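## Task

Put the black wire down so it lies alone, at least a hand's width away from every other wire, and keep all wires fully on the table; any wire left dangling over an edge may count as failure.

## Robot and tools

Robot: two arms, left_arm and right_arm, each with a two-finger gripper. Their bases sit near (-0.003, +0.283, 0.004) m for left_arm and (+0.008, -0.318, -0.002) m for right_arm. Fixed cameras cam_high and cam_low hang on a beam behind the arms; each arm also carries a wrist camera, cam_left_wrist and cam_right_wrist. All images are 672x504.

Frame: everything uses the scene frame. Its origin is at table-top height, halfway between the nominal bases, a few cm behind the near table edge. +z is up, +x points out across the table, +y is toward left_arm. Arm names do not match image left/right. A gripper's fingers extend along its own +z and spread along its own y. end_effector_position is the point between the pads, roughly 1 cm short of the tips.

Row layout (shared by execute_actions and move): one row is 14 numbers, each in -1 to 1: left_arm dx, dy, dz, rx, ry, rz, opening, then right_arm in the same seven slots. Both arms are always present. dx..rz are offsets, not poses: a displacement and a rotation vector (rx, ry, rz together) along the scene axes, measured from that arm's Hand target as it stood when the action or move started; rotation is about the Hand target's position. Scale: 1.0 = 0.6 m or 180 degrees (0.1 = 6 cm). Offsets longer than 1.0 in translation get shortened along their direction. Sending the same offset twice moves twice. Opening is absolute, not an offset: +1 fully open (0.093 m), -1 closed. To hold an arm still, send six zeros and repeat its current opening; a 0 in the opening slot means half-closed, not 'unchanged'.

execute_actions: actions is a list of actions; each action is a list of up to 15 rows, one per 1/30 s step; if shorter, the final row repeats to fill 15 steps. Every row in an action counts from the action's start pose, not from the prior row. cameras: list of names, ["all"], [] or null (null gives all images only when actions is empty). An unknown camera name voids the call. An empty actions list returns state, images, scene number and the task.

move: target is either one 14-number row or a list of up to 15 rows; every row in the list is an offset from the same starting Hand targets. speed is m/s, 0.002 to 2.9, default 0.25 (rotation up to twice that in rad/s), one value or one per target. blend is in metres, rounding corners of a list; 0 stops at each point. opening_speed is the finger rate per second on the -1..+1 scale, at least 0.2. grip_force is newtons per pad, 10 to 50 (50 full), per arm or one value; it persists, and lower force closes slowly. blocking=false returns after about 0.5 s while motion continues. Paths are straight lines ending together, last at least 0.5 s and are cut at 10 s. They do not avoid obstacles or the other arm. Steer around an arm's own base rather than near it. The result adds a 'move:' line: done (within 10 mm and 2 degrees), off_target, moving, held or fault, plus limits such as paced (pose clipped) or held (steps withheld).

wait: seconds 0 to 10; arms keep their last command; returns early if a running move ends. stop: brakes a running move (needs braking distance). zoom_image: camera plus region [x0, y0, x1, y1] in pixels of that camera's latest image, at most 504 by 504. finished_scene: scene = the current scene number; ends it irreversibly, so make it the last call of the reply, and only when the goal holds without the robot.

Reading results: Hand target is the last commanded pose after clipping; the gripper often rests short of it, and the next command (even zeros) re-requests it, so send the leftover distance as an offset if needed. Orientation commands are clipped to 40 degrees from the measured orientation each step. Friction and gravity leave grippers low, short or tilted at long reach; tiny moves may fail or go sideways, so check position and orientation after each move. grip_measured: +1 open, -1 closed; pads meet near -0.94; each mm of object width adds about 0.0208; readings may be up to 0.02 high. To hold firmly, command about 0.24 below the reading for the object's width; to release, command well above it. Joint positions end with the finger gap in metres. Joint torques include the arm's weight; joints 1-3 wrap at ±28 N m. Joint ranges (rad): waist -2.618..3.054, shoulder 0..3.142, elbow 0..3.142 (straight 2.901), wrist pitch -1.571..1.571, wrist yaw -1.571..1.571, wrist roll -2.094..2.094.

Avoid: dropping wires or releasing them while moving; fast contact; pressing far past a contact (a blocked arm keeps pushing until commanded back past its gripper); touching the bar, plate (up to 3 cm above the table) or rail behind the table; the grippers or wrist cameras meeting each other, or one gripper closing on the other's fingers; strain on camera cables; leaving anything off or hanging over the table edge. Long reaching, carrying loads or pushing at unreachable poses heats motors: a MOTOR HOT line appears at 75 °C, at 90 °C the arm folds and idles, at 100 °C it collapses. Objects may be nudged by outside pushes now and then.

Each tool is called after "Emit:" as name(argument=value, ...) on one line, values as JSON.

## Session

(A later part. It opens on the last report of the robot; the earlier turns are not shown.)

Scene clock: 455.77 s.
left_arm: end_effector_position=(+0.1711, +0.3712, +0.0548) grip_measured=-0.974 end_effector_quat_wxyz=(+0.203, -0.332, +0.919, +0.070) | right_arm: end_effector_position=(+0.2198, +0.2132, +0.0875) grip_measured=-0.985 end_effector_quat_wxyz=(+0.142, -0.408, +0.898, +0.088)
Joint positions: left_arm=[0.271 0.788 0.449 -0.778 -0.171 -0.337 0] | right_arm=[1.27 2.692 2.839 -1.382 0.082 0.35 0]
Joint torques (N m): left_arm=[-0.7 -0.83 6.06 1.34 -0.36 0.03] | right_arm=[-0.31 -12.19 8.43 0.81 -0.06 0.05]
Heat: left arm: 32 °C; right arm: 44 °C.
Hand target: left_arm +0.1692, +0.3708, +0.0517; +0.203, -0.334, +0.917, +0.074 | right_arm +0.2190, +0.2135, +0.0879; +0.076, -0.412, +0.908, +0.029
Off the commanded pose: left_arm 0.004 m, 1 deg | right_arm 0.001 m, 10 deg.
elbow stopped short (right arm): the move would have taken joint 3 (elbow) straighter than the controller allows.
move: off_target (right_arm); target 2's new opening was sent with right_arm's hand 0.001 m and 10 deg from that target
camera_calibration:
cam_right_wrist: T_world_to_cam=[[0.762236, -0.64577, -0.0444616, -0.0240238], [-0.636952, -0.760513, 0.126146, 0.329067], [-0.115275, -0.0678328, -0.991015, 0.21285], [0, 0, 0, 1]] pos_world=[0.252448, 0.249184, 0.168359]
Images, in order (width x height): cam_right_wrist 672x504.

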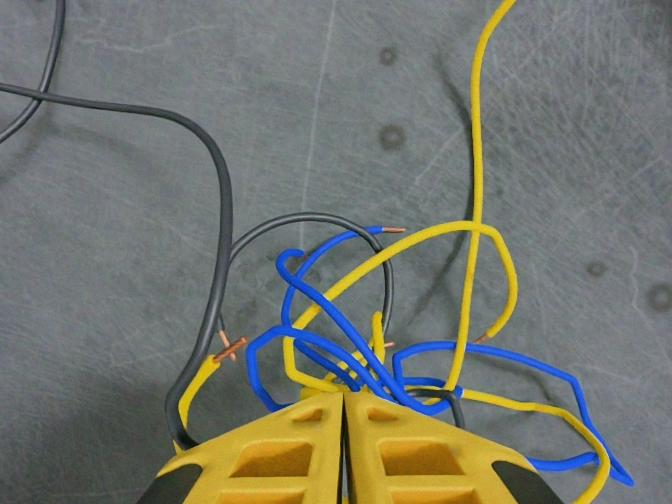

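Emit:
move(target=[0, 0, 0, 0, 0, 0, -1, -0.05, -0.07, 0.0, 0, 0, 0, -1], speed=0.08, cameras=["cam_right_wrist"])

Emit:
zoom_image(camera="cam_right_wrist", region=[150, 180, 470, 420])

Scene clock: 458.23 s.
left_arm: end_effector_position=(+0.1711, +0.3712, +0.0548) grip_measured=-0.974 end_effector_quat_wxyz=(+0.203, -0.332, +0.919, +0.070) | right_arm: end_effector_position=(+0.1932, +0.1702, +0.0719) grip_measured=-0.985 end_effector_quat_wxyz=(+0.067, -0.415, +0.907, +0.014)
Joint positions: left_arm=[0.271 0.788 0.449 -0.778 -0.171 -0.337 0] | right_arm=[1.289 2.652 2.74 -1.536 0.082 0.373 0]
Joint torques (N m): left_arm=[-0.65 -0.9 5.94 1.34 -0.34 0.02] | right_arm=[0.42 -15.9 4.72 0.59 -0.03 0.2]
Heat: left arm: 32 °C; right arm: 45 °C.
Hand target: left_arm +0.1692, +0.3708, +0.0517; +0.203, -0.334, +0.917, +0.074 | right_arm +0.1891, +0.1715, +0.0880; +0.076, -0.412, +0.908, +0.029
Off the commanded pose: left_arm 0.004 m, 1 deg | right_arm 0.017 m, 2 deg.
move: off_target (right_arm)
camera_calibration:
cam_right_wrist: T_world_to_cam=[[0.759547, -0.649964, 0.0251962, -0.0360243], [-0.622089, -0.714567, 0.319997, 0.256663], [-0.189982, -0.258727, -0.947083, 0.235205], [0, 0, 0, 1]] pos_world=[0.231714, 0.220842, 0.141535]
Images, in order (width x height): cam_right_wrist 672x504.

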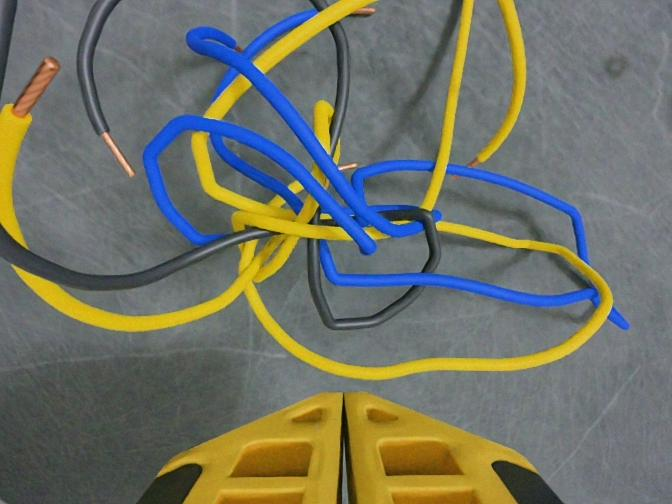

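Scaled by 1.575.

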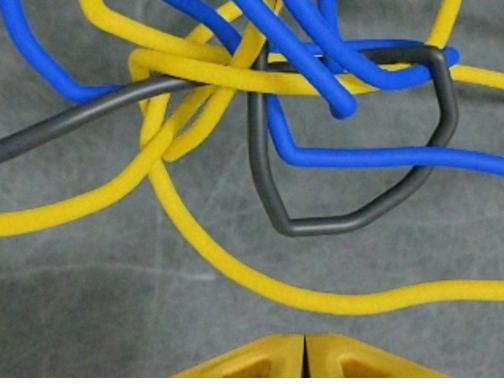

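Emit:
move(target=[[0, 0, 0, 0, 0, 0, -1, 0, 0, 0.04, 0, 0, 0, -0.55], [0, 0, 0, 0, 0, 0, -1, 0.0257, 0.0358, 0.035, 0, 0, 0, -0.55]], speed=0.2, blend=0.01, cameras=["cam_right_wrist"])

Emit:
zoom_image(camera="cam_right_wrist", region=[220, 280, 470, 480])

Scene clock: 460.50 s.
left_arm: end_effector_position=(+0.1711, +0.3712, +0.0548) grip_measured=-0.974 end_effector_quat_wxyz=(+0.203, -0.332, +0.919, +0.070) | right_arm: end_effector_position=(+0.2010, +0.1878, +0.1019) grip_measured=-0.552 end_effector_quat_wxyz=(+0.109, -0.409, +0.904, +0.058)
Joint positions: left_arm=[0.271 0.788 0.449 -0.778 -0.171 -0.337 0] | right_arm=[1.287 2.651 2.845 -1.519 0.082 0.372 0.019]
Joint torques (N m): left_arm=[-0.57 -0.94 6.08 1.37 -0.34 0.01] | right_arm=[-0.66 -12.79 7.71 0.95 -0.01 -0.03]
Heat: left arm: 32 °C; right arm: 47 °C.
Hand target: left_arm +0.1692, +0.3708, +0.0517; +0.203, -0.334, +0.917, +0.074 | right_arm +0.2044, +0.1930, +0.1091; +0.076, -0.412, +0.908, +0.029
Off the commanded pose: left_arm 0.004 m, 1 deg | right_arm 0.009 m, 5 deg.
elbow stopped short (right arm): the move would have taken joint 3 (elbow) straighter than the controller allows.
move: off_target (right_arm)
camera_calibration:
cam_right_wrist: T_world_to_cam=[[0.758309, -0.651625, -0.0188011, -0.0262193], [-0.634083, -0.743977, 0.2108, 0.283667], [-0.15135, -0.14793, -0.977348, 0.244048], [0, 0, 0, 1]] pos_world=[0.236687, 0.230059, 0.17823]
Images, in order (width x height): cam_right_wrist 672x504.

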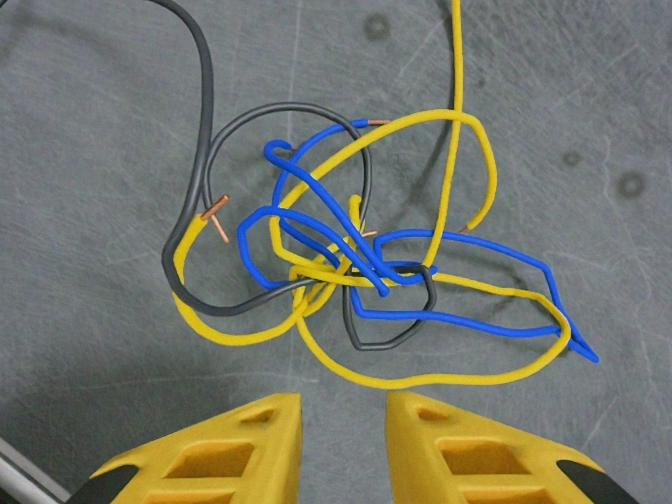

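Scaled by 2.016.

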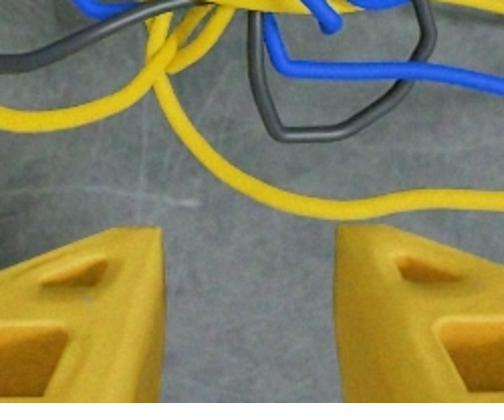

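Emit:
move(target=[0, 0, 0, 0, 0, 0, -1, -0.002, -0.025, 0.03, 0, 0, -0.5, -0.45], speed=0.5, cameras=["cam_right_wrist"])

Scene clock: 464.73 s.
left_arm: end_effector_position=(+0.1711, +0.3712, +0.0548) grip_measured=-0.974 end_effector_quat_wxyz=(+0.203, -0.332, +0.919, +0.070) | right_arm: end_effector_position=(+0.2023, +0.1787, +0.1020) grip_measured=-0.451 end_effector_quat_wxyz=(+0.083, +0.327, +0.936, +0.100)
Joint positions: left_arm=[0.271 0.788 0.449 -0.778 -0.171 -0.337 0] | right_arm=[1.308 2.651 2.845 -1.555 0.175 1.907 0.024]
Joint torques (N m): left_arm=[-0.62 -1.09 6.02 1.33 -0.31 0.02] | right_arm=[-0.64 -15.61 7.65 0.46 0.05 0.16]
Heat: left arm: 32 °C; right arm: 49 °C.
Hand target: left_arm +0.1692, +0.3708, +0.0517; +0.203, -0.334, +0.917, +0.074 | right_arm +0.2031, +0.1780, +0.1271; +0.074, +0.351, +0.933, -0.033
Off the commanded pose: left_arm 0.004 m, 1 deg | right_arm 0.025 m, 16 deg.
elbow stopped short (right arm): the move would have taken joint 3 (elbow) straighter than the controller allows.
move: off_target (right_arm)
camera_calibration:
cam_right_wrist: T_world_to_cam=[[-0.587968, -0.770416, -0.246479, 0.283714], [-0.796169, 0.497388, 0.344559, 0.0750167], [-0.142858, 0.398828, -0.90583, 0.136304], [0, 0, 0, 1]] pos_world=[0.246013, 0.126904, 0.16755]
Images, in order (width x height): cam_right_wrist 672x504.

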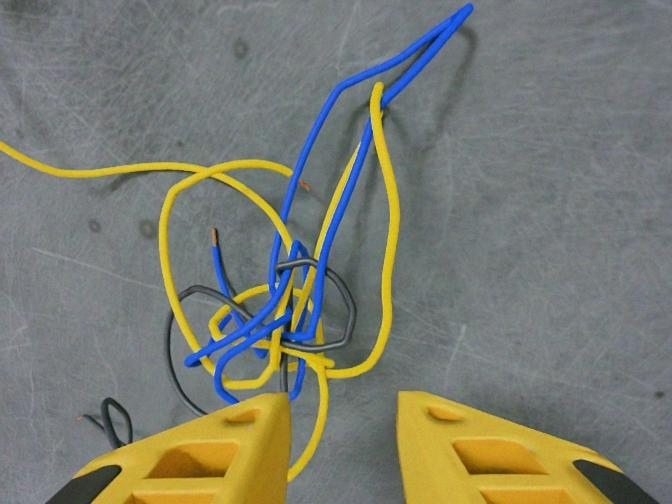

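Emit:
zoom_image(camera="cam_right_wrist", region=[240, 220, 440, 400])

Scaled by 2.520.

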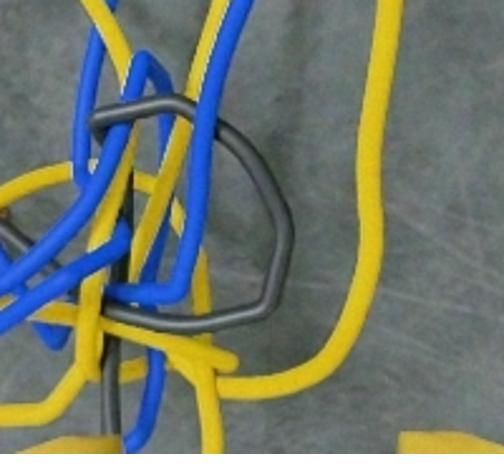

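Emit:
move(target=[0, 0, 0, 0, 0, 0, -1, -0.0082, 0.0228, -0.125, 0, 0, 0, -0.6], speed=0.2, cameras=["cam_right_wrist"])

Emit:
zoom_image(camera="cam_right_wrist", region=[220, 250, 470, 450])

Scene clock: 467.40 s.
left_arm: end_effector_position=(+0.1712, +0.3712, +0.0548) grip_measured=-0.974 end_effector_quat_wxyz=(+0.203, -0.332, +0.919, +0.070) | right_arm: end_effector_position=(+0.2010, +0.1834, +0.0520) grip_measured=-0.598 end_effector_quat_wxyz=(+0.079, +0.338, +0.935, +0.068)
Joint positions: left_arm=[0.271 0.788 0.449 -0.778 -0.171 -0.337 0] | right_arm=[1.31 2.751 2.845 -1.523 0.168 1.938 0.016]
Joint torques (N m): left_arm=[-0.72 -0.94 6.04 1.32 -0.35 0.02] | right_arm=[0.42 -12.11 7.65 0.64 0.03 0.2]
Heat: left arm: 32 °C; right arm: 50 °C.
Hand target: left_arm +0.1693, +0.3708, +0.0518; +0.203, -0.334, +0.917, +0.074 | right_arm +0.1983, +0.1916, +0.0521; +0.074, +0.351, +0.933, -0.033
Off the commanded pose: left_arm 0.004 m, 1 deg | right_arm 0.009 m, 12 deg.
elbow stopped short (right arm): the move would have taken joint 3 (elbow) straighter than the controller allows.
move: off_target (right_arm)
camera_calibration:
cam_right_wrist: T_world_to_cam=[[-0.614474, -0.766985, -0.184811, 0.275767], [-0.772228, 0.53677, 0.339915, 0.0770221], [-0.161508, 0.351585, -0.922119, 0.102265], [0, 0, 0, 1]] pos_world=[0.245447, 0.134211, 0.119085]
Images, in order (width x height): cam_right_wrist 672x504.

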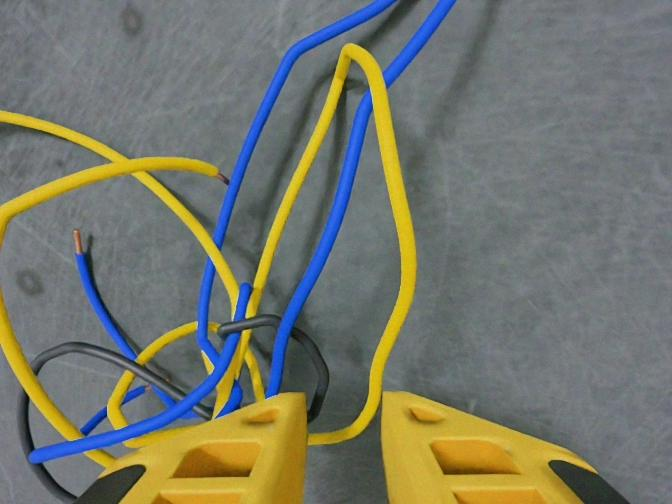

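Scaled by 2.016.

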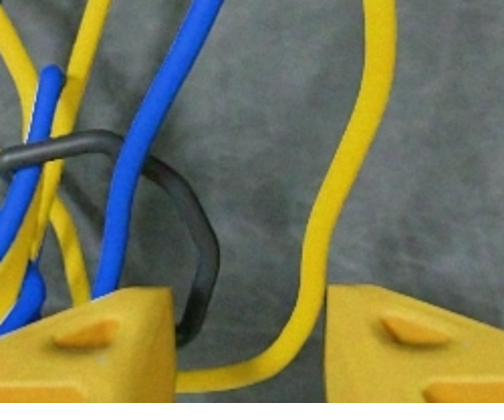

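Emit:
move(target=[0, 0, 0, 0, 0, 0, -1, 0.0012, 0.0133, -0.028, 0, 0, 0, -0.6], speed=0.1, cameras=["cam_right_wrist"])

Emit:
zoom_image(camera="cam_right_wrist", region=[220, 280, 470, 480])

Scene clock: 469.50 s.
left_arm: end_effector_position=(+0.1712, +0.3712, +0.0548) grip_measured=-0.974 end_effector_quat_wxyz=(+0.203, -0.332, +0.919, +0.070) | right_arm: end_effector_position=(+0.2019, +0.1918, +0.0401) grip_measured=-0.598 end_effector_quat_wxyz=(+0.079, +0.338, +0.935, +0.076)
Joint positions: left_arm=[0.271 0.788 0.449 -0.778 -0.171 -0.337 0] | right_arm=[1.314 2.776 2.845 -1.482 0.168 1.94 0.016]
Joint torques (N m): left_arm=[-0.61 -0.85 5.93 1.34 -0.36 0.01] | right_arm=[0.4 -11.49 7.79 0.7 0.05 0.19]
Heat: left arm: 32 °C; right arm: 50 °C.
Hand target: left_arm +0.1692, +0.3708, +0.0517; +0.203, -0.334, +0.917, +0.074 | right_arm +0.1990, +0.1997, +0.0352; +0.074, +0.351, +0.933, -0.033
Off the commanded pose: left_arm 0.004 m, 1 deg | right_arm 0.010 m, 13 deg.
elbow stopped short (right arm): the move would have taken joint 3 (elbow) straighter than the controller allows.
move: off_target (right_arm)
camera_calibration:
cam_right_wrist: T_world_to_cam=[[-0.613099, -0.764429, -0.199395, 0.280345], [-0.77414, 0.531003, 0.344591, 0.0785504], [-0.157536, 0.365628, -0.917332, 0.0847722], [0, 0, 0, 1]] pos_world=[0.246043, 0.141598, 0.106596]
Images, in order (width x height): cam_right_wrist 672x504.

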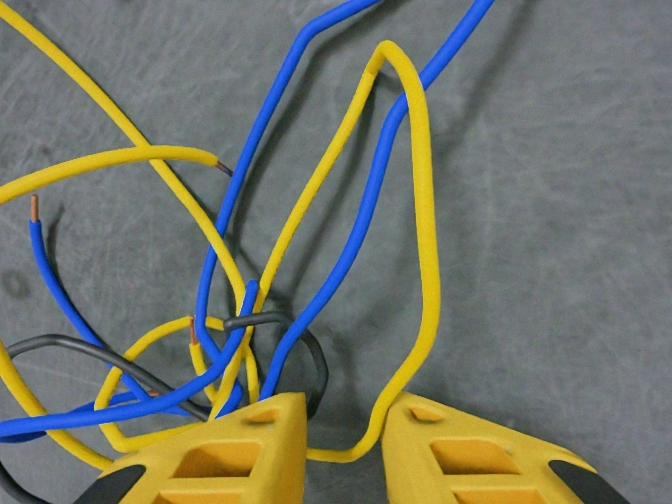

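Scaled by 2.016.

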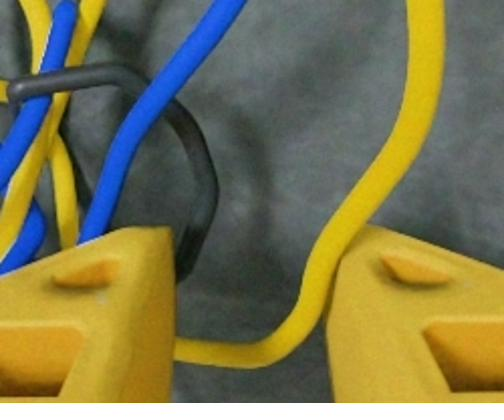

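Emit:
move(target=[0, 0, 0, 0, 0, 0, -1, 0.0, 0.0205, -0.026, 0, 0, 0, -0.6], speed=0.1, cameras=["cam_right_wrist"])

Emit:
zoom_image(camera="cam_right_wrist", region=[220, 280, 470, 480])

Scene clock: 471.37 s.
left_arm: end_effector_position=(+0.1712, +0.3713, +0.0548) grip_measured=-0.974 end_effector_quat_wxyz=(+0.203, -0.332, +0.918, +0.070) | right_arm: end_effector_position=(+0.2029, +0.2036, +0.0250) grip_measured=-0.599 end_effector_quat_wxyz=(+0.078, +0.337, +0.934, +0.089)
Joint positions: left_arm=[0.271 0.788 0.449 -0.777 -0.171 -0.337 0] | right_arm=[1.318 2.809 2.845 -1.423 0.167 1.942 0.016]
Joint torques (N m): left_arm=[-0.79 -0.96 5.93 1.33 -0.37 0.03] | right_arm=[0.55 -11.62 7.92 0.77 0.03 0.2]
Heat: left arm: 32 °C; right arm: 50 °C.
Hand target: left_arm +0.1693, +0.3708, +0.0518; +0.203, -0.334, +0.917, +0.074 | right_arm +0.1989, +0.2120, +0.0197; +0.074, +0.351, +0.933, -0.033
Off the commanded pose: left_arm 0.004 m, 1 deg | right_arm 0.011 m, 14 deg.
elbow stopped short (right arm): the move would have taken joint 3 (elbow) straighter than the controller allows.
move: off_target (right_arm)
camera_calibration:
cam_right_wrist: T_world_to_cam=[[-0.609467, -0.760673, -0.223441, 0.286056], [-0.778149, 0.519994, 0.352265, 0.0811875], [-0.15177, 0.388564, -0.908837, 0.0607332], [0, 0, 0, 1]] pos_world=[0.246736, 0.15178, 0.0905137]
Images, in order (width x height): cam_right_wrist 672x504.

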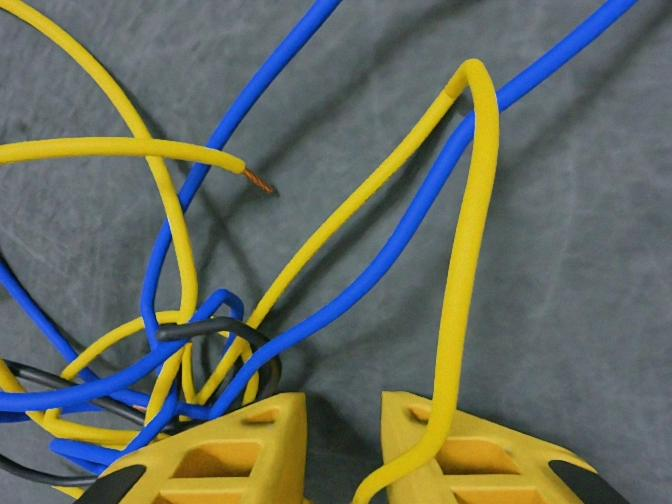

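Scaled by 2.016.

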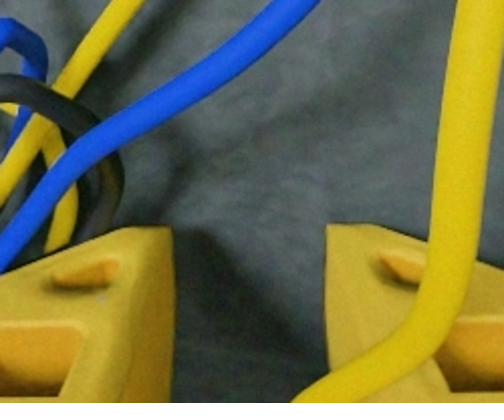

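Emit:
move(target=[0, 0, 0, 0, 0, 0, -1, 0.008, 0.01, 0.05, 0, 0, 0, -0.6], speed=0.15, cameras=["cam_right_wrist"])

Emit:
zoom_image(camera="cam_right_wrist", region=[170, 250, 420, 450])

Scene clock: 475.40 s.
left_arm: end_effector_position=(+0.1712, +0.3713, +0.0548) grip_measured=-0.974 end_effector_quat_wxyz=(+0.203, -0.332, +0.918, +0.070) | right_arm: end_effector_position=(+0.2029, +0.2037, +0.0251) grip_measured=-0.599 end_effector_quat_wxyz=(+0.078, +0.337, +0.934, +0.089)
Joint positions: left_arm=[0.271 0.788 0.449 -0.777 -0.171 -0.337 0] | right_arm=[1.318 2.809 2.845 -1.423 0.167 1.942 0.016]
Joint torques (N m): left_arm=[-0.61 -0.85 5.96 1.34 -0.35 -0.03] | right_arm=[0.12 -15.87 7.92 0.87 0.03 0.04]
Heat: left arm: 32 °C; right arm: 51 °C.
Hand target: left_arm +0.1693, +0.3708, +0.0518; +0.203, -0.334, +0.917, +0.074 | right_arm +0.2037, +0.2180, +0.0497; +0.074, +0.351, +0.933, -0.033
Off the commanded pose: left_arm 0.004 m, 1 deg | right_arm 0.029 m, 14 deg.
elbow stopped short (right arm): the move would have taken joint 3 (elbow) straighter than the controller allows.
move: off_target (right_arm)
camera_calibration:
cam_right_wrist: T_world_to_cam=[[-0.609473, -0.760574, -0.223764, 0.286148], [-0.778162, 0.519893, 0.352386, 0.0811433], [-0.151682, 0.388894, -0.90871, 0.0606113], [0, 0, 0, 1]] pos_world=[0.246735, 0.151879, 0.0905139]
Images, in order (width x height): cam_right_wrist 672x504.

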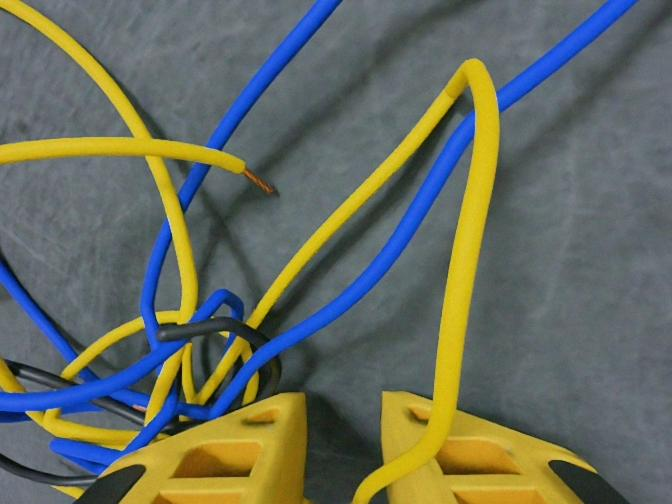

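Scaled by 2.016.

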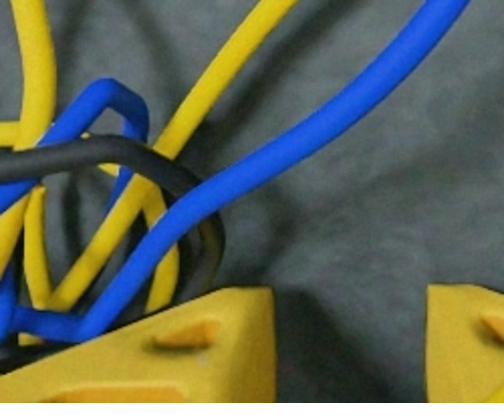

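Emit:
move(target=[0, 0, 0, 0, 0, 0, -1, 0.0, 0.0, 0.03, 0.101, -0.042, 0.02, -0.6], speed=0.3, cameras=["cam_right_wrist"])

Emit:
zoom_image(camera="cam_right_wrist", region=[200, 250, 450, 450])

Scene clock: 476.80 s.
left_arm: end_effector_position=(+0.1712, +0.3713, +0.0548) grip_measured=-0.974 end_effector_quat_wxyz=(+0.203, -0.332, +0.918, +0.070) | right_arm: end_effector_position=(+0.2046, +0.2078, +0.0409) grip_measured=-0.599 end_effector_quat_wxyz=(+0.078, +0.337, +0.932, +0.108)
Joint positions: left_arm=[0.271 0.788 0.449 -0.777 -0.171 -0.337 0] | right_arm=[1.318 2.78 2.845 -1.413 0.169 1.94 0.016]
Joint torques (N m): left_arm=[-0.7 -0.95 5.93 1.38 -0.41 0.03] | right_arm=[0.66 -16.16 7.9 0.81 0.24 -0.03]
Heat: left arm: 32 °C; right arm: 52 °C.
Hand target: left_arm +0.1693, +0.3708, +0.0518; +0.203, -0.334, +0.917, +0.074 | right_arm +0.2037, +0.2180, +0.0678; +0.080, +0.330, +0.930, +0.140
Off the commanded pose: left_arm 0.004 m, 1 deg | right_arm 0.029 m, 4 deg.
elbow stopped short (right arm): the move would have taken joint 3 (elbow) straighter than the controller allows.
move: off_target (right_arm)
camera_calibration:
cam_right_wrist: T_world_to_cam=[[-0.604948, -0.753093, -0.258628, 0.292855], [-0.783782, 0.505891, 0.360223, 0.0783764], [-0.140444, 0.420624, -0.896298, 0.0643036], [0, 0, 0, 1]] pos_world=[0.247623, 0.153849, 0.105143]
Images, in order (width x height): cam_right_wrist 672x504.

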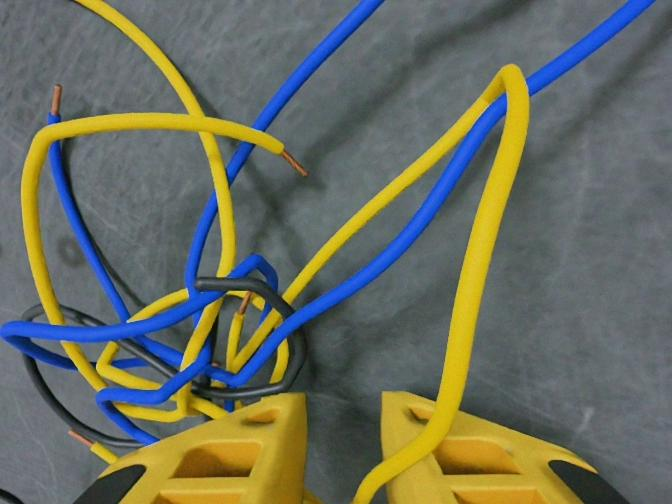

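Scaled by 2.016.

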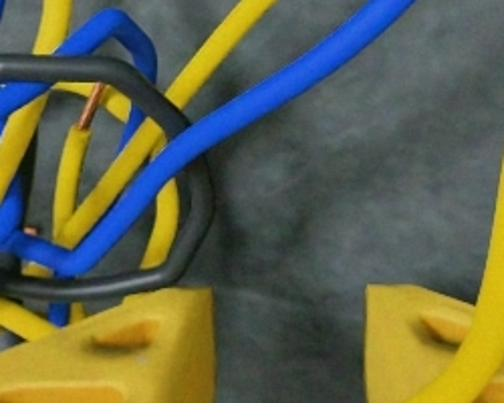

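Emit:
move(target=[[0, 0, 0, 0, 0, 0, -1, 0.0182, 0.0142, -0.03, 0, 0, 0, -0.7], [0, 0, 0, 0, 0, 0, -1, 0.0182, 0.0142, -0.077, 0, 0, 0, -0.7]], speed=0.12, cameras=["cam_right_wrist"])

Emit:
zoom_image(camera="cam_right_wrist", region=[220, 280, 470, 480])

Scene clock: 479.47 s.
left_arm: end_effector_position=(+0.1712, +0.3713, +0.0548) grip_measured=-0.974 end_effector_quat_wxyz=(+0.203, -0.332, +0.918, +0.070) | right_arm: end_effector_position=(+0.2114, +0.2293, +0.0297) grip_measured=-0.698 end_effector_quat_wxyz=(+0.078, +0.330, +0.929, +0.146)
Joint positions: left_arm=[0.271 0.788 0.449 -0.777 -0.171 -0.337 0] | right_arm=[1.318 2.785 2.789 -1.275 0.169 1.921 0.012]
Joint torques (N m): left_arm=[-0.73 -1.07 6.16 1.33 -0.36 0.01] | right_arm=[-0.79 -13.3 4.63 0.99 0.16 0.01]
Heat: left arm: 32 °C; right arm: 53 °C.
Hand target: left_arm +0.1693, +0.3708, +0.0518; +0.203, -0.334, +0.917, +0.074 | right_arm +0.2146, +0.2265, +0.0214; +0.080, +0.330, +0.930, +0.140
Off the commanded pose: left_arm 0.004 m, 1 deg | right_arm 0.009 m, 1 deg.
elbow stopped short (right arm): the move would have taken joint 3 (elbow) straighter than the controller allows.
move: done
camera_calibration:
cam_right_wrist: T_world_to_cam=[[-0.584292, -0.742682, -0.327149, 0.305486], [-0.802009, 0.466823, 0.372635, 0.089407], [-0.124029, 0.480104, -0.868399, 0.0281841], [0, 0, 0, 1]] pos_world=[0.253694, 0.171611, 0.0910983]
Images, in order (width x height): cam_right_wrist 672x504.

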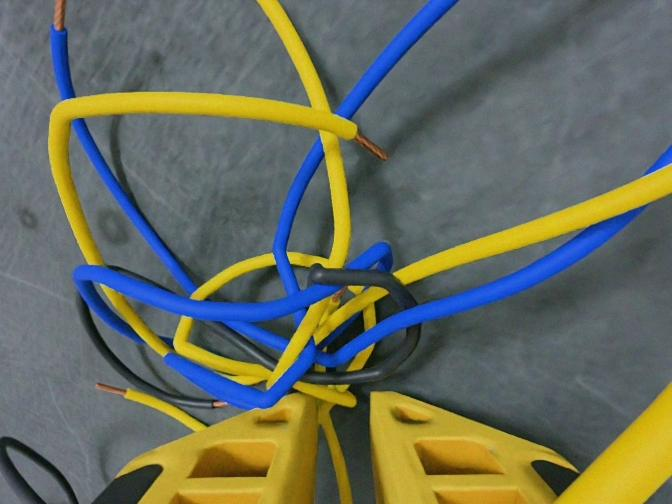

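Scaled by 2.016.

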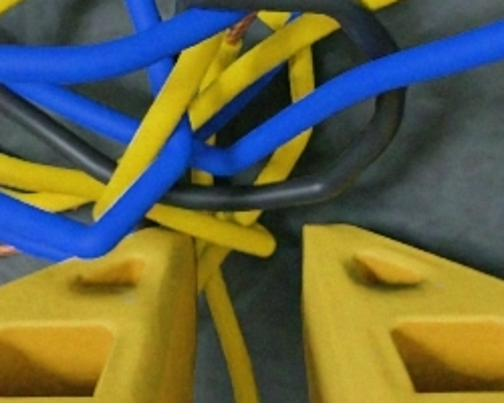

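Emit:
move(target=[[0, 0, 0, 0, 0, 0, -1, 0.0, 0.0, 0.05, 0, 0, 0, -0.65], [0, 0, 0, 0, 0, 0, -1, -0.0047, -0.0193, 0.045, 0, 0, 0, -0.65]], speed=0.15, blend=0.005, cameras=["cam_right_wrist"])

Emit:
zoom_image(camera="cam_right_wrist", region=[220, 250, 470, 450])

Scene clock: 481.70 s.
left_arm: end_effector_position=(+0.1712, +0.3713, +0.0548) grip_measured=-0.974 end_effector_quat_wxyz=(+0.203, -0.332, +0.918, +0.070) | right_arm: end_effector_position=(+0.2082, +0.2133, +0.0316) grip_measured=-0.651 end_effector_quat_wxyz=(+0.079, +0.331, +0.933, +0.121)
Joint positions: left_arm=[0.271 0.788 0.449 -0.777 -0.171 -0.337 0] | right_arm=[1.315 2.709 2.659 -1.27 0.169 1.921 0.014]
Joint torques (N m): left_arm=[-0.58 -0.9 6.01 1.36 -0.35 0] | right_arm=[-0.77 -16.27 5 0.9 0.16 -0.01]
Heat: left arm: 32 °C; right arm: 53 °C.
Hand target: left_arm +0.1693, +0.3708, +0.0518; +0.203, -0.334, +0.917, +0.074 | right_arm +0.2119, +0.2149, +0.0484; +0.080, +0.330, +0.930, +0.140
Off the commanded pose: left_arm 0.004 m, 1 deg | right_arm 0.017 m, 2 deg.
move: off_target (right_arm)
camera_calibration:
cam_right_wrist: T_world_to_cam=[[-0.590943, -0.755487, -0.282889, 0.295081], [-0.795175, 0.486406, 0.362085, 0.0882249], [-0.135951, 0.438918, -0.888183, 0.0491298], [0, 0, 0, 1]] pos_world=[0.251209, 0.158452, 0.0951665]
Images, in order (width x height): cam_right_wrist 672x504.

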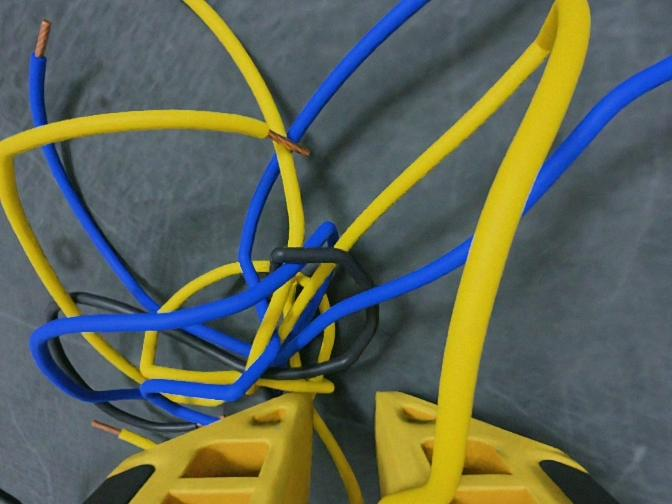

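Scaled by 2.016.

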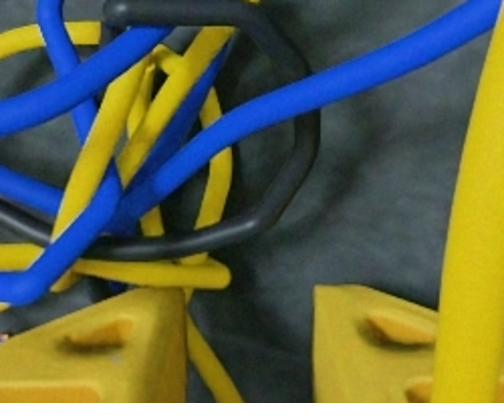

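Emit:
move(target=[[0, 0, 0, 0, 0, 0, -1, 0.0075, -0.0125, -0.0067, 0, 0, 0, -0.7], [0, 0, 0, 0, 0, 0, -1, 0.0075, -0.0125, -0.061, 0, 0, 0, -0.7]], speed=0.12, cameras=["cam_right_wrist"])

Emit:
zoom_image(camera="cam_right_wrist", region=[220, 280, 470, 480])

Scene clock: 484.10 s.
left_arm: end_effector_position=(+0.1712, +0.3713, +0.0548) grip_measured=-0.974 end_effector_quat_wxyz=(+0.203, -0.332, +0.918, +0.070) | right_arm: end_effector_position=(+0.2112, +0.2040, +0.0236) grip_measured=-0.699 end_effector_quat_wxyz=(+0.080, +0.332, +0.931, +0.132)
Joint positions: left_arm=[0.271 0.788 0.449 -0.777 -0.171 -0.337 0] | right_arm=[1.305 2.571 2.355 -1.08 0.169 1.912 0.012]
Joint torques (N m): left_arm=[-0.64 -1.02 6.01 1.34 -0.35 0.01] | right_arm=[-0.96 -12.23 3.99 1.45 0.11 -0.04]
Heat: left arm: 32 °C; right arm: 53 °C.
Hand target: left_arm +0.1693, +0.3708, +0.0518; +0.203, -0.334, +0.917, +0.074 | right_arm +0.2164, +0.2073, +0.0118; +0.080, +0.330, +0.930, +0.140
Off the commanded pose: left_arm 0.004 m, 1 deg | right_arm 0.013 m, 1 deg.
move: off_target (right_arm)
camera_calibration:
cam_right_wrist: T_world_to_cam=[[-0.589189, -0.748706, -0.303804, 0.286313], [-0.797923, 0.479965, 0.364626, 0.0999386], [-0.127182, 0.457245, -0.8802, 0.040607], [0, 0, 0, 1]] pos_world=[0.2536, 0.14783, 0.0862852]
Images, in order (width x height): cam_right_wrist 672x504.

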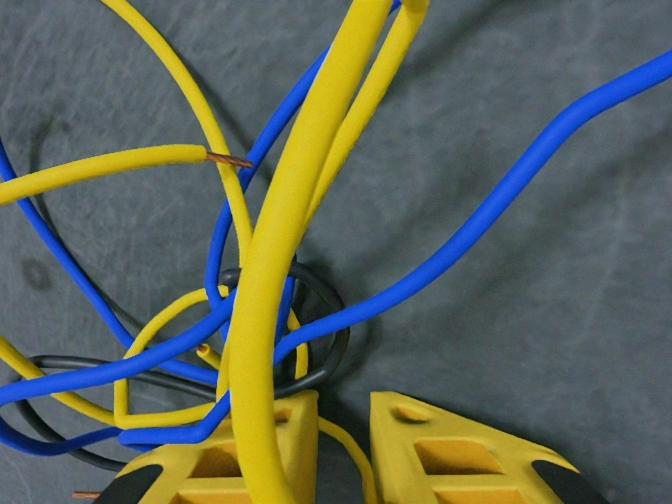

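Scaled by 2.016.

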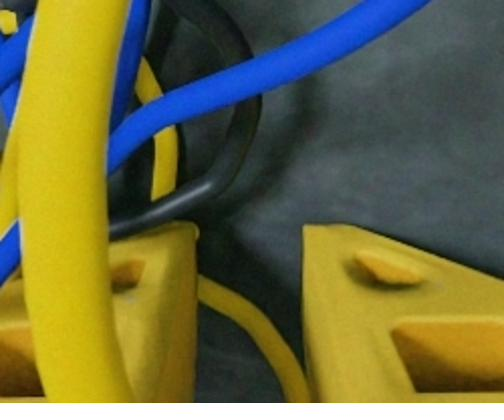

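Emit:
move(target=[[0, 0, 0, 0, 0, 0, -1, 0.0, 0.0, 0.04, 0, 0, 0, -0.65], [0, 0, 0, 0, 0, 0, -1, 0.0115, 0.002, 0.03, 0, 0, 0, -0.65], [0, 0, 0, 0, 0, 0, -1, 0.0115, 0.002, -0.009, 0, 0, 0, -0.65]], speed=0.12, blend=[0.005, 0.005, 0], cameras=["cam_right_wrist"])

Emit:
zoom_image(camera="cam_right_wrist", region=[220, 280, 470, 480])

Scene clock: 485.57 s.
left_arm: end_effector_position=(+0.1712, +0.3713, +0.0548) grip_measured=-0.974 end_effector_quat_wxyz=(+0.203, -0.332, +0.918, +0.070) | right_arm: end_effector_position=(+0.2213, +0.2089, +0.0259) grip_measured=-0.651 end_effector_quat_wxyz=(+0.082, +0.333, +0.928, +0.148)
Joint positions: left_arm=[0.271 0.788 0.449 -0.777 -0.171 -0.337 0] | right_arm=[1.291 2.576 2.364 -1.051 0.17 1.9 0.014]
Joint torques (N m): left_arm=[-0.62 -0.99 5.96 1.37 -0.38 -0.01] | right_arm=[-0.76 -11.11 4.66 1.26 0.09 -0.05]
Heat: left arm: 32 °C; right arm: 53 °C.
Hand target: left_arm +0.1693, +0.3708, +0.0518; +0.203, -0.334, +0.917, +0.074 | right_arm +0.2234, +0.2086, +0.0066; +0.080, +0.330, +0.930, +0.140
Off the commanded pose: left_arm 0.004 m, 1 deg | right_arm 0.020 m, 1 deg.
move: off_target (right_arm); blend cut to 0.0046 m at target 1, 0.0046 m at target 2
camera_calibration:
cam_right_wrist: T_world_to_cam=[[-0.587514, -0.737592, -0.332843, 0.294686], [-0.801183, 0.472394, 0.367356, 0.107078], [-0.113726, 0.482495, -0.868485, 0.0331183], [0, 0, 0, 1]] pos_world=[0.262687, 0.150796, 0.0875113]
Images, in order (width x height): cam_right_wrist 672x504.

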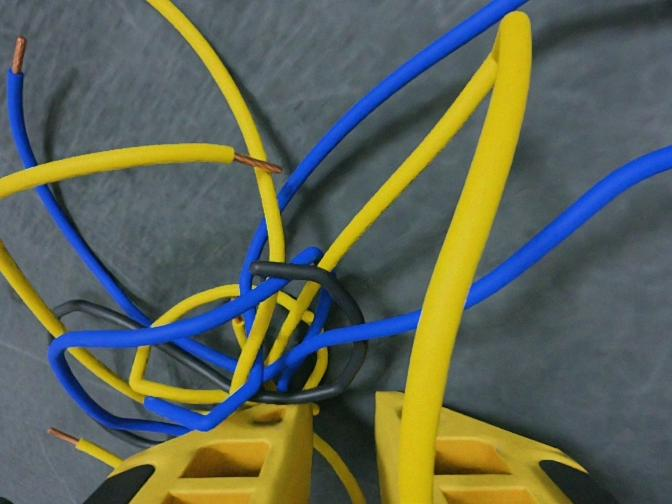

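Scaled by 2.016.

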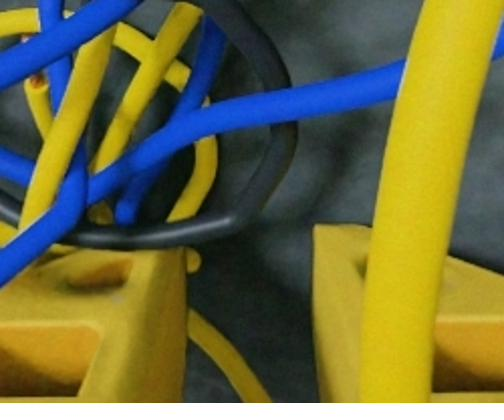

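Emit:
move(target=[[0, 0, 0, 0, 0, 0, -1, 0.0, 0.0, 0.065, 0, 0, 0, -0.65], [0, 0, 0, 0, 0, 0, -1, 0.0065, -0.0085, 0.06, 0, 0, 0, -0.65], [0, 0, 0, 0, 0, 0, -1, 0.0065, -0.0085, 0.0, 0, 0, 0, -0.65]], speed=0.12, blend=[0.003, 0.003, 0], cameras=["cam_right_wrist"])

Emit:
zoom_image(camera="cam_right_wrist", region=[220, 280, 470, 480])

Scene clock: 487.30 s.
left_arm: end_effector_position=(+0.1712, +0.3713, +0.0548) grip_measured=-0.974 end_effector_quat_wxyz=(+0.203, -0.332, +0.918, +0.070) | right_arm: end_effector_position=(+0.2259, +0.2068, +0.0237) grip_measured=-0.651 end_effector_quat_wxyz=(+0.082, +0.333, +0.928, +0.150)
Joint positions: left_arm=[0.271 0.788 0.449 -0.777 -0.171 -0.337 0] | right_arm=[1.281 2.565 2.333 -1.026 0.167 1.889 0.014]
Joint torques (N m): left_arm=[-0.81 -0.95 6.11 1.34 -0.32 0.03] | right_arm=[-0.83 -11.93 3.78 1.21 0.07 -0.02]
Heat: left arm: 32 °C; right arm: 53 °C.
Hand target: left_arm +0.1693, +0.3708, +0.0518; +0.203, -0.334, +0.917, +0.074 | right_arm +0.2271, +0.2035, +0.0063; +0.080, +0.330, +0.930, +0.140
Off the commanded pose: left_arm 0.004 m, 1 deg | right_arm 0.017 m, 1 deg.
move: off_target (right_arm)
camera_calibration:
cam_right_wrist: T_world_to_cam=[[-0.585418, -0.737594, -0.336513, 0.294694], [-0.80284, 0.469649, 0.367257, 0.113423], [-0.112844, 0.485165, -0.867111, 0.0319478], [0, 0, 0, 1]] pos_world=[0.267185, 0.148596, 0.0852151]
Images, in order (width x height): cam_right_wrist 672x504.

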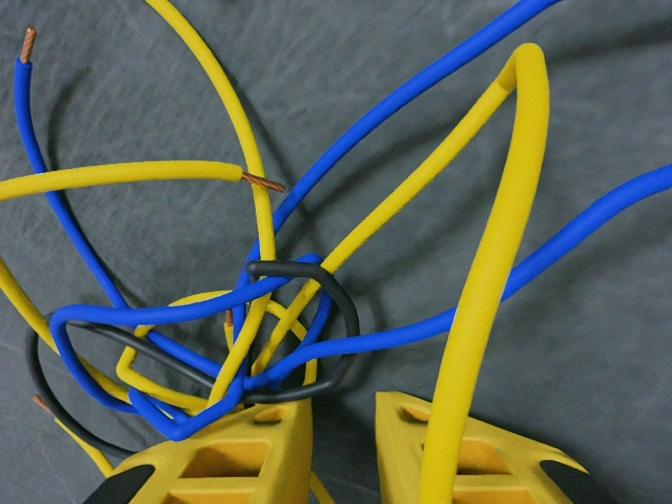

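Scaled by 2.016.

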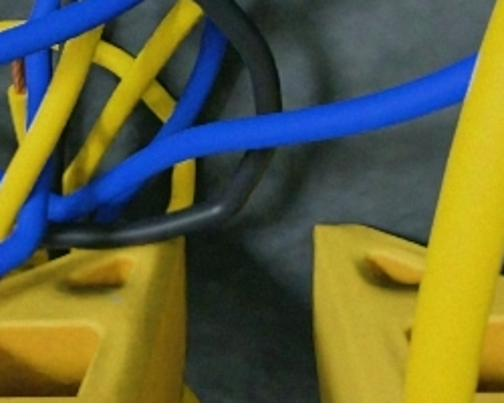

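Emit:
move(target=[[0, 0, 0, 0, 0, 0, -1, 0.0, 0.0, 0.1, 0, 0, 0, -0.65], [0, 0, 0, 0, 0, 0, -1, 0.016, -0.0093, 0.08, 0, 0, 0, -0.65]], speed=0.15, cameras=["cam_right_wrist"])

Emit:
zoom_image(camera="cam_right_wrist", region=[220, 280, 470, 480])

Scene clock: 489.93 s.
left_arm: end_effector_position=(+0.1712, +0.3713, +0.0548) grip_measured=-0.974 end_effector_quat_wxyz=(+0.203, -0.332, +0.918, +0.070) | right_arm: end_effector_position=(+0.2374, +0.1971, +0.0483) grip_measured=-0.651 end_effector_quat_wxyz=(+0.083, +0.335, +0.929, +0.132)
Joint positions: left_arm=[0.271 0.788 0.449 -0.777 -0.171 -0.337 0] | right_arm=[1.255 2.604 2.514 -1.199 0.164 1.869 0.014]
Joint torques (N m): left_arm=[-0.49 -0.88 6.06 1.35 -0.33 0.03] | right_arm=[-0.38 -14.67 5.08 0.95 0.06 -0.02]
Heat: left arm: 32 °C; right arm: 52 °C.
Hand target: left_arm +0.1693, +0.3708, +0.0518; +0.203, -0.334, +0.917, +0.074 | right_arm +0.2368, +0.1979, +0.0544; +0.080, +0.330, +0.930, +0.140
Off the commanded pose: left_arm 0.004 m, 1 deg | right_arm 0.006 m, 1 deg.
move: done
camera_calibration:
cam_right_wrist: T_world_to_cam=[[-0.592973, -0.744877, -0.305844, 0.304325], [-0.796444, 0.486622, 0.358993, 0.113737], [-0.118575, 0.456461, -0.881807, 0.0670779], [0, 0, 0, 1]] pos_world=[0.278996, 0.140719, 0.111395]
Images, in order (width x height): cam_right_wrist 672x504.

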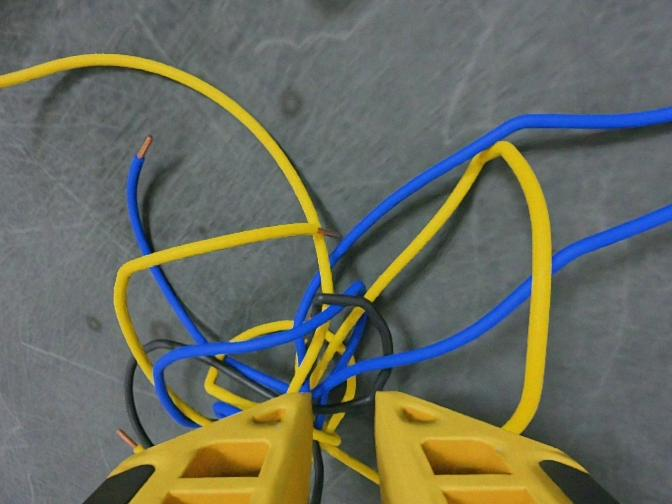

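Scaled by 2.016.

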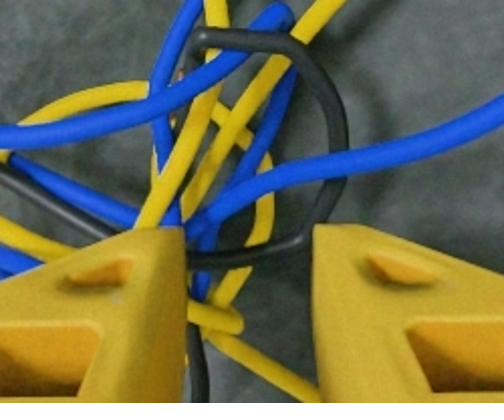

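Emit:
move(target=[[0, 0, 0, 0, 0, 0, -1, -0.0168, 0.0033, 0.0, 0, 0, 0, -0.65], [0, 0, 0, 0, 0, 0, -1, -0.0168, 0.0033, -0.0713, 0, 0, 0, -0.65]], speed=0.12, cameras=["cam_right_wrist"])

Emit:
zoom_image(camera="cam_right_wrist", region=[220, 280, 470, 480])

Scene clock: 492.10 s.
left_arm: end_effector_position=(+0.1712, +0.3713, +0.0548) grip_measured=-0.974 end_effector_quat_wxyz=(+0.203, -0.332, +0.918, +0.070) | right_arm: end_effector_position=(+0.2293, +0.1964, +0.0237) grip_measured=-0.651 end_effector_quat_wxyz=(+0.083, +0.329, +0.931, +0.136)
Joint positions: left_arm=[0.271 0.788 0.449 -0.777 -0.171 -0.337 0] | right_arm=[1.268 2.547 2.306 -1.041 0.165 1.87 0.014]
Joint torques (N m): left_arm=[-0.64 -0.96 6.08 1.36 -0.32 0.04] | right_arm=[0.21 -12.3 3.93 1.35 0.1 0.16]
Heat: left arm: 32 °C; right arm: 52 °C.
Hand target: left_arm +0.1693, +0.3708, +0.0518; +0.203, -0.334, +0.917, +0.074 | right_arm +0.2267, +0.1999, +0.0117; +0.080, +0.330, +0.930, +0.140
Off the commanded pose: left_arm 0.004 m, 1 deg | right_arm 0.013 m, 1 deg.
move: off_target (right_arm)
camera_calibration:
cam_right_wrist: T_world_to_cam=[[-0.5825, -0.750213, -0.312847, 0.29025], [-0.803768, 0.474318, 0.359138, 0.120484], [-0.121041, 0.460654, -0.879288, 0.044432], [0, 0, 0, 1]] pos_world=[0.27129, 0.140134, 0.0866021]
Images, in order (width x height): cam_right_wrist 672x504.

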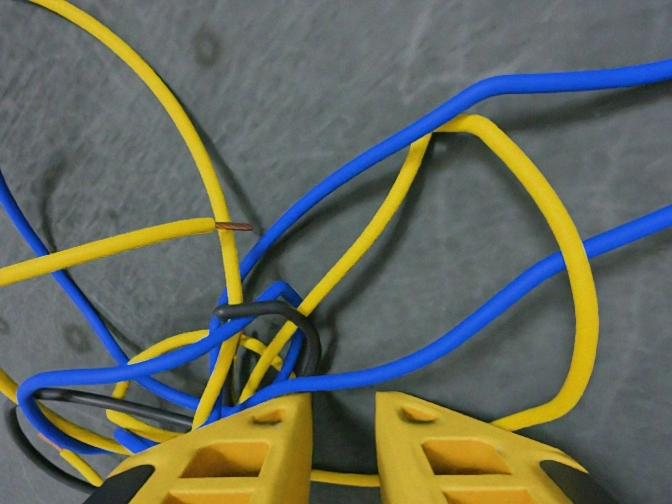

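Scaled by 2.016.

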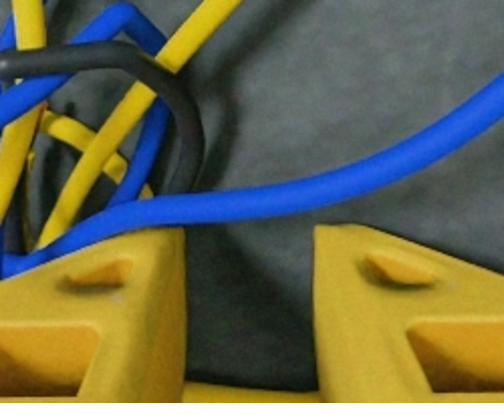

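Emit:
move(target=[[0, 0, 0, 0, 0, 0, -1, 0.0, 0.0, 0.15, 0, 0, 0, -0.3], [0, 0, 0, 0, 0, 0, -1, 0.05, -0.28, 0.22, 0, 0, 0, 0]], speed=0.3, blend=0.03)

Emit:
move(target=[0.03, -0.25, 0, 0, 0, 0, -1, 0.0, 0.0, 0.0, -0.101, 0.042, -0.02, 0], speed=0.25, cameras=["all"])

Scene clock: 495.47 s.
left_arm: end_effector_position=(+0.1712, +0.3713, +0.0548) grip_measured=-0.974 end_effector_quat_wxyz=(+0.203, -0.332, +0.918, +0.070) | right_arm: end_effector_position=(+0.2607, +0.0313, +0.1430) grip_measured=-0.001 end_effector_quat_wxyz=(+0.083, +0.338, +0.928, +0.135)
Joint positions: left_arm=[0.271 0.788 0.449 -0.777 -0.171 -0.337 0] | right_arm=[1.038 1.89 1.709 -1.075 0.099 1.667 0.045]
Joint torques (N m): left_arm=[-0.69 -0.91 5.93 1.33 -0.33 -0.02] | right_arm=[0.28 -9.81 5.22 1.03 0 -0.02]
Heat: left arm: 32 °C; right arm: 52 °C.
Hand target: left_arm +0.1693, +0.3708, +0.0518; +0.203, -0.334, +0.917, +0.074 | right_arm +0.2567, +0.0320, +0.1438; +0.080, +0.330, +0.930, +0.140
Off the commanded pose: left_arm 0.004 m, 1 deg | right_arm 0.004 m, 1 deg.
move: done

Scene clock: 497.17 s.
left_arm: end_effector_position=(+0.1805, +0.2254, +0.0446) grip_measured=-0.974 end_effector_quat_wxyz=(+0.192, -0.331, +0.921, +0.078) | right_arm: end_effector_position=(+0.2567, +0.0293, +0.1408) grip_measured=-0.001 end_effector_quat_wxyz=(+0.074, +0.346, +0.935, -0.015)
Joint positions: left_arm=[-0.766 1.214 0.602 -0.902 -0.464 -1.397 0] | right_arm=[1.066 2.212 2.222 -1.57 0.155 1.721 0.045]
Joint torques (N m): left_arm=[-0.87 -1.68 8.8 0.35 -0.66 -0.01] | right_arm=[0.35 -9.51 8.21 0.04 0.23 0.2]
Heat: left arm: 32 °C; right arm: 52 °C.
Hand target: left_arm +0.1873, +0.2208, +0.0518; +0.203, -0.334, +0.917, +0.074 | right_arm +0.2567, +0.0319, +0.1437; +0.074, +0.351, +0.933, -0.033
Off the commanded pose: left_arm 0.011 m, 2 deg | right_arm 0.004 m, 2 deg.
joint sent to its limit (right arm) — joint 4 (wrist pitch), lower limit. The joint targets still meet the commanded pose.
move: off_target (left_arm)
camera_calibration:
cam_left_wrist: T_world_to_cam=[[0.622885, -0.782209, -0.0127536, 0.0655593], [-0.781833, -0.622991, 0.0248855, 0.317841], [-0.027411, -0.0055296, -0.999609, 0.137877], [0, 0, 0, 1]] pos_world=[0.211442, 0.250056, 0.130749]
cam_right_wrist: T_world_to_cam=[[-0.64395, -0.764564, -0.0277364, 0.193618], [-0.734154, 0.607323, 0.303606, 0.165831], [-0.215281, 0.21587, -0.952394, 0.269329], [0, 0, 0, 1]] pos_world=[0.304408, -0.0108197, 0.21153]

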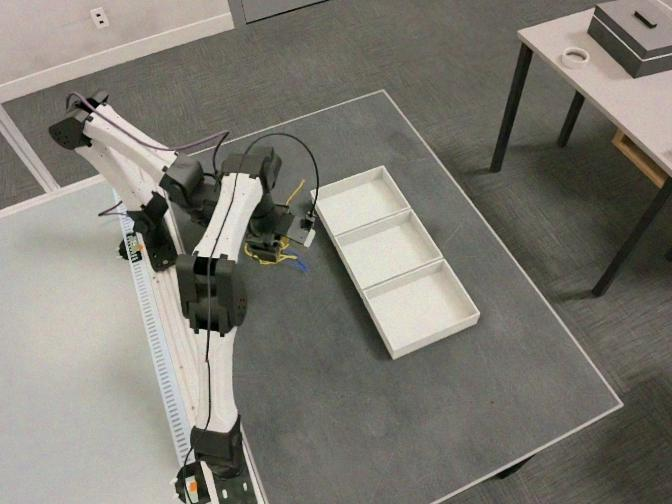

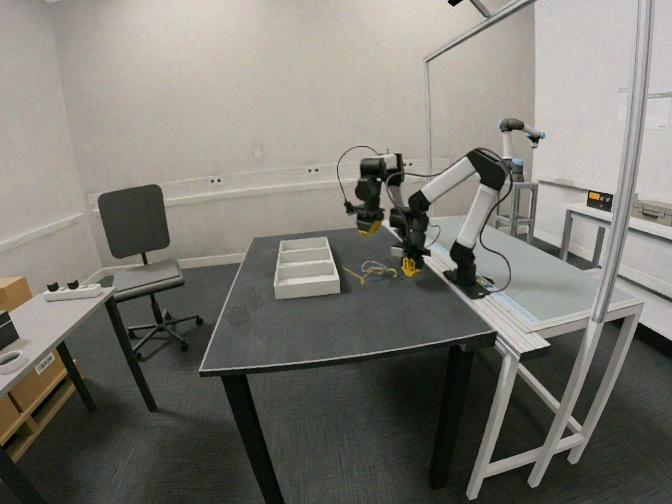

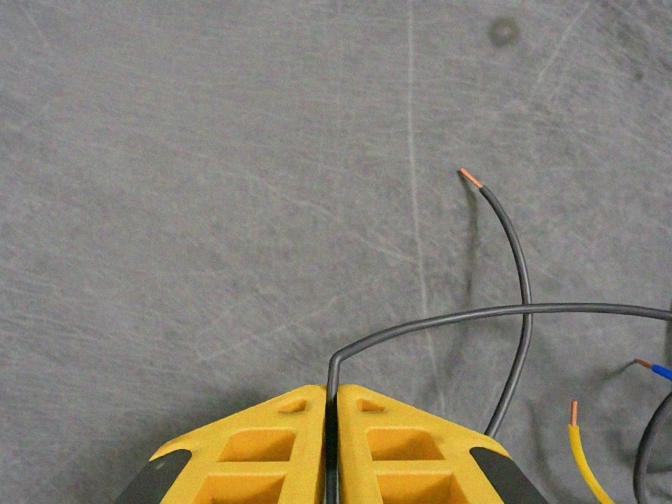

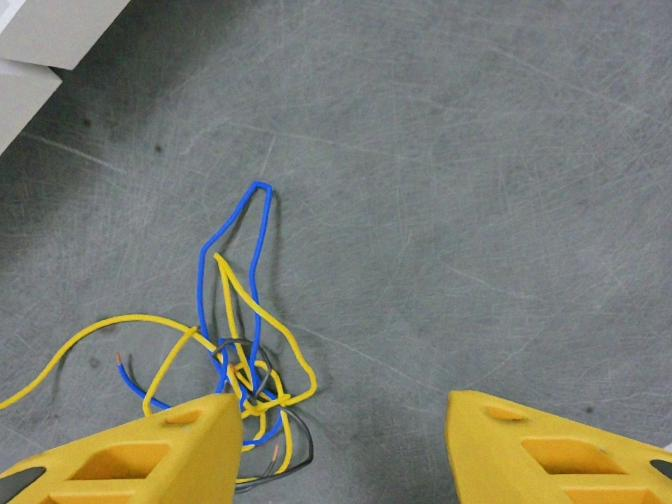

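Emit:
zoom_image(camera="cam_right_wrist", region=[100, 310, 350, 500])

Scaled by 2.016.

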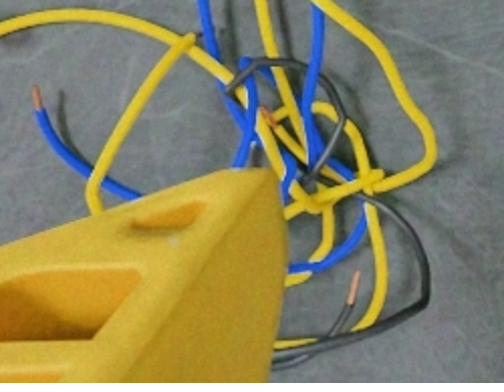

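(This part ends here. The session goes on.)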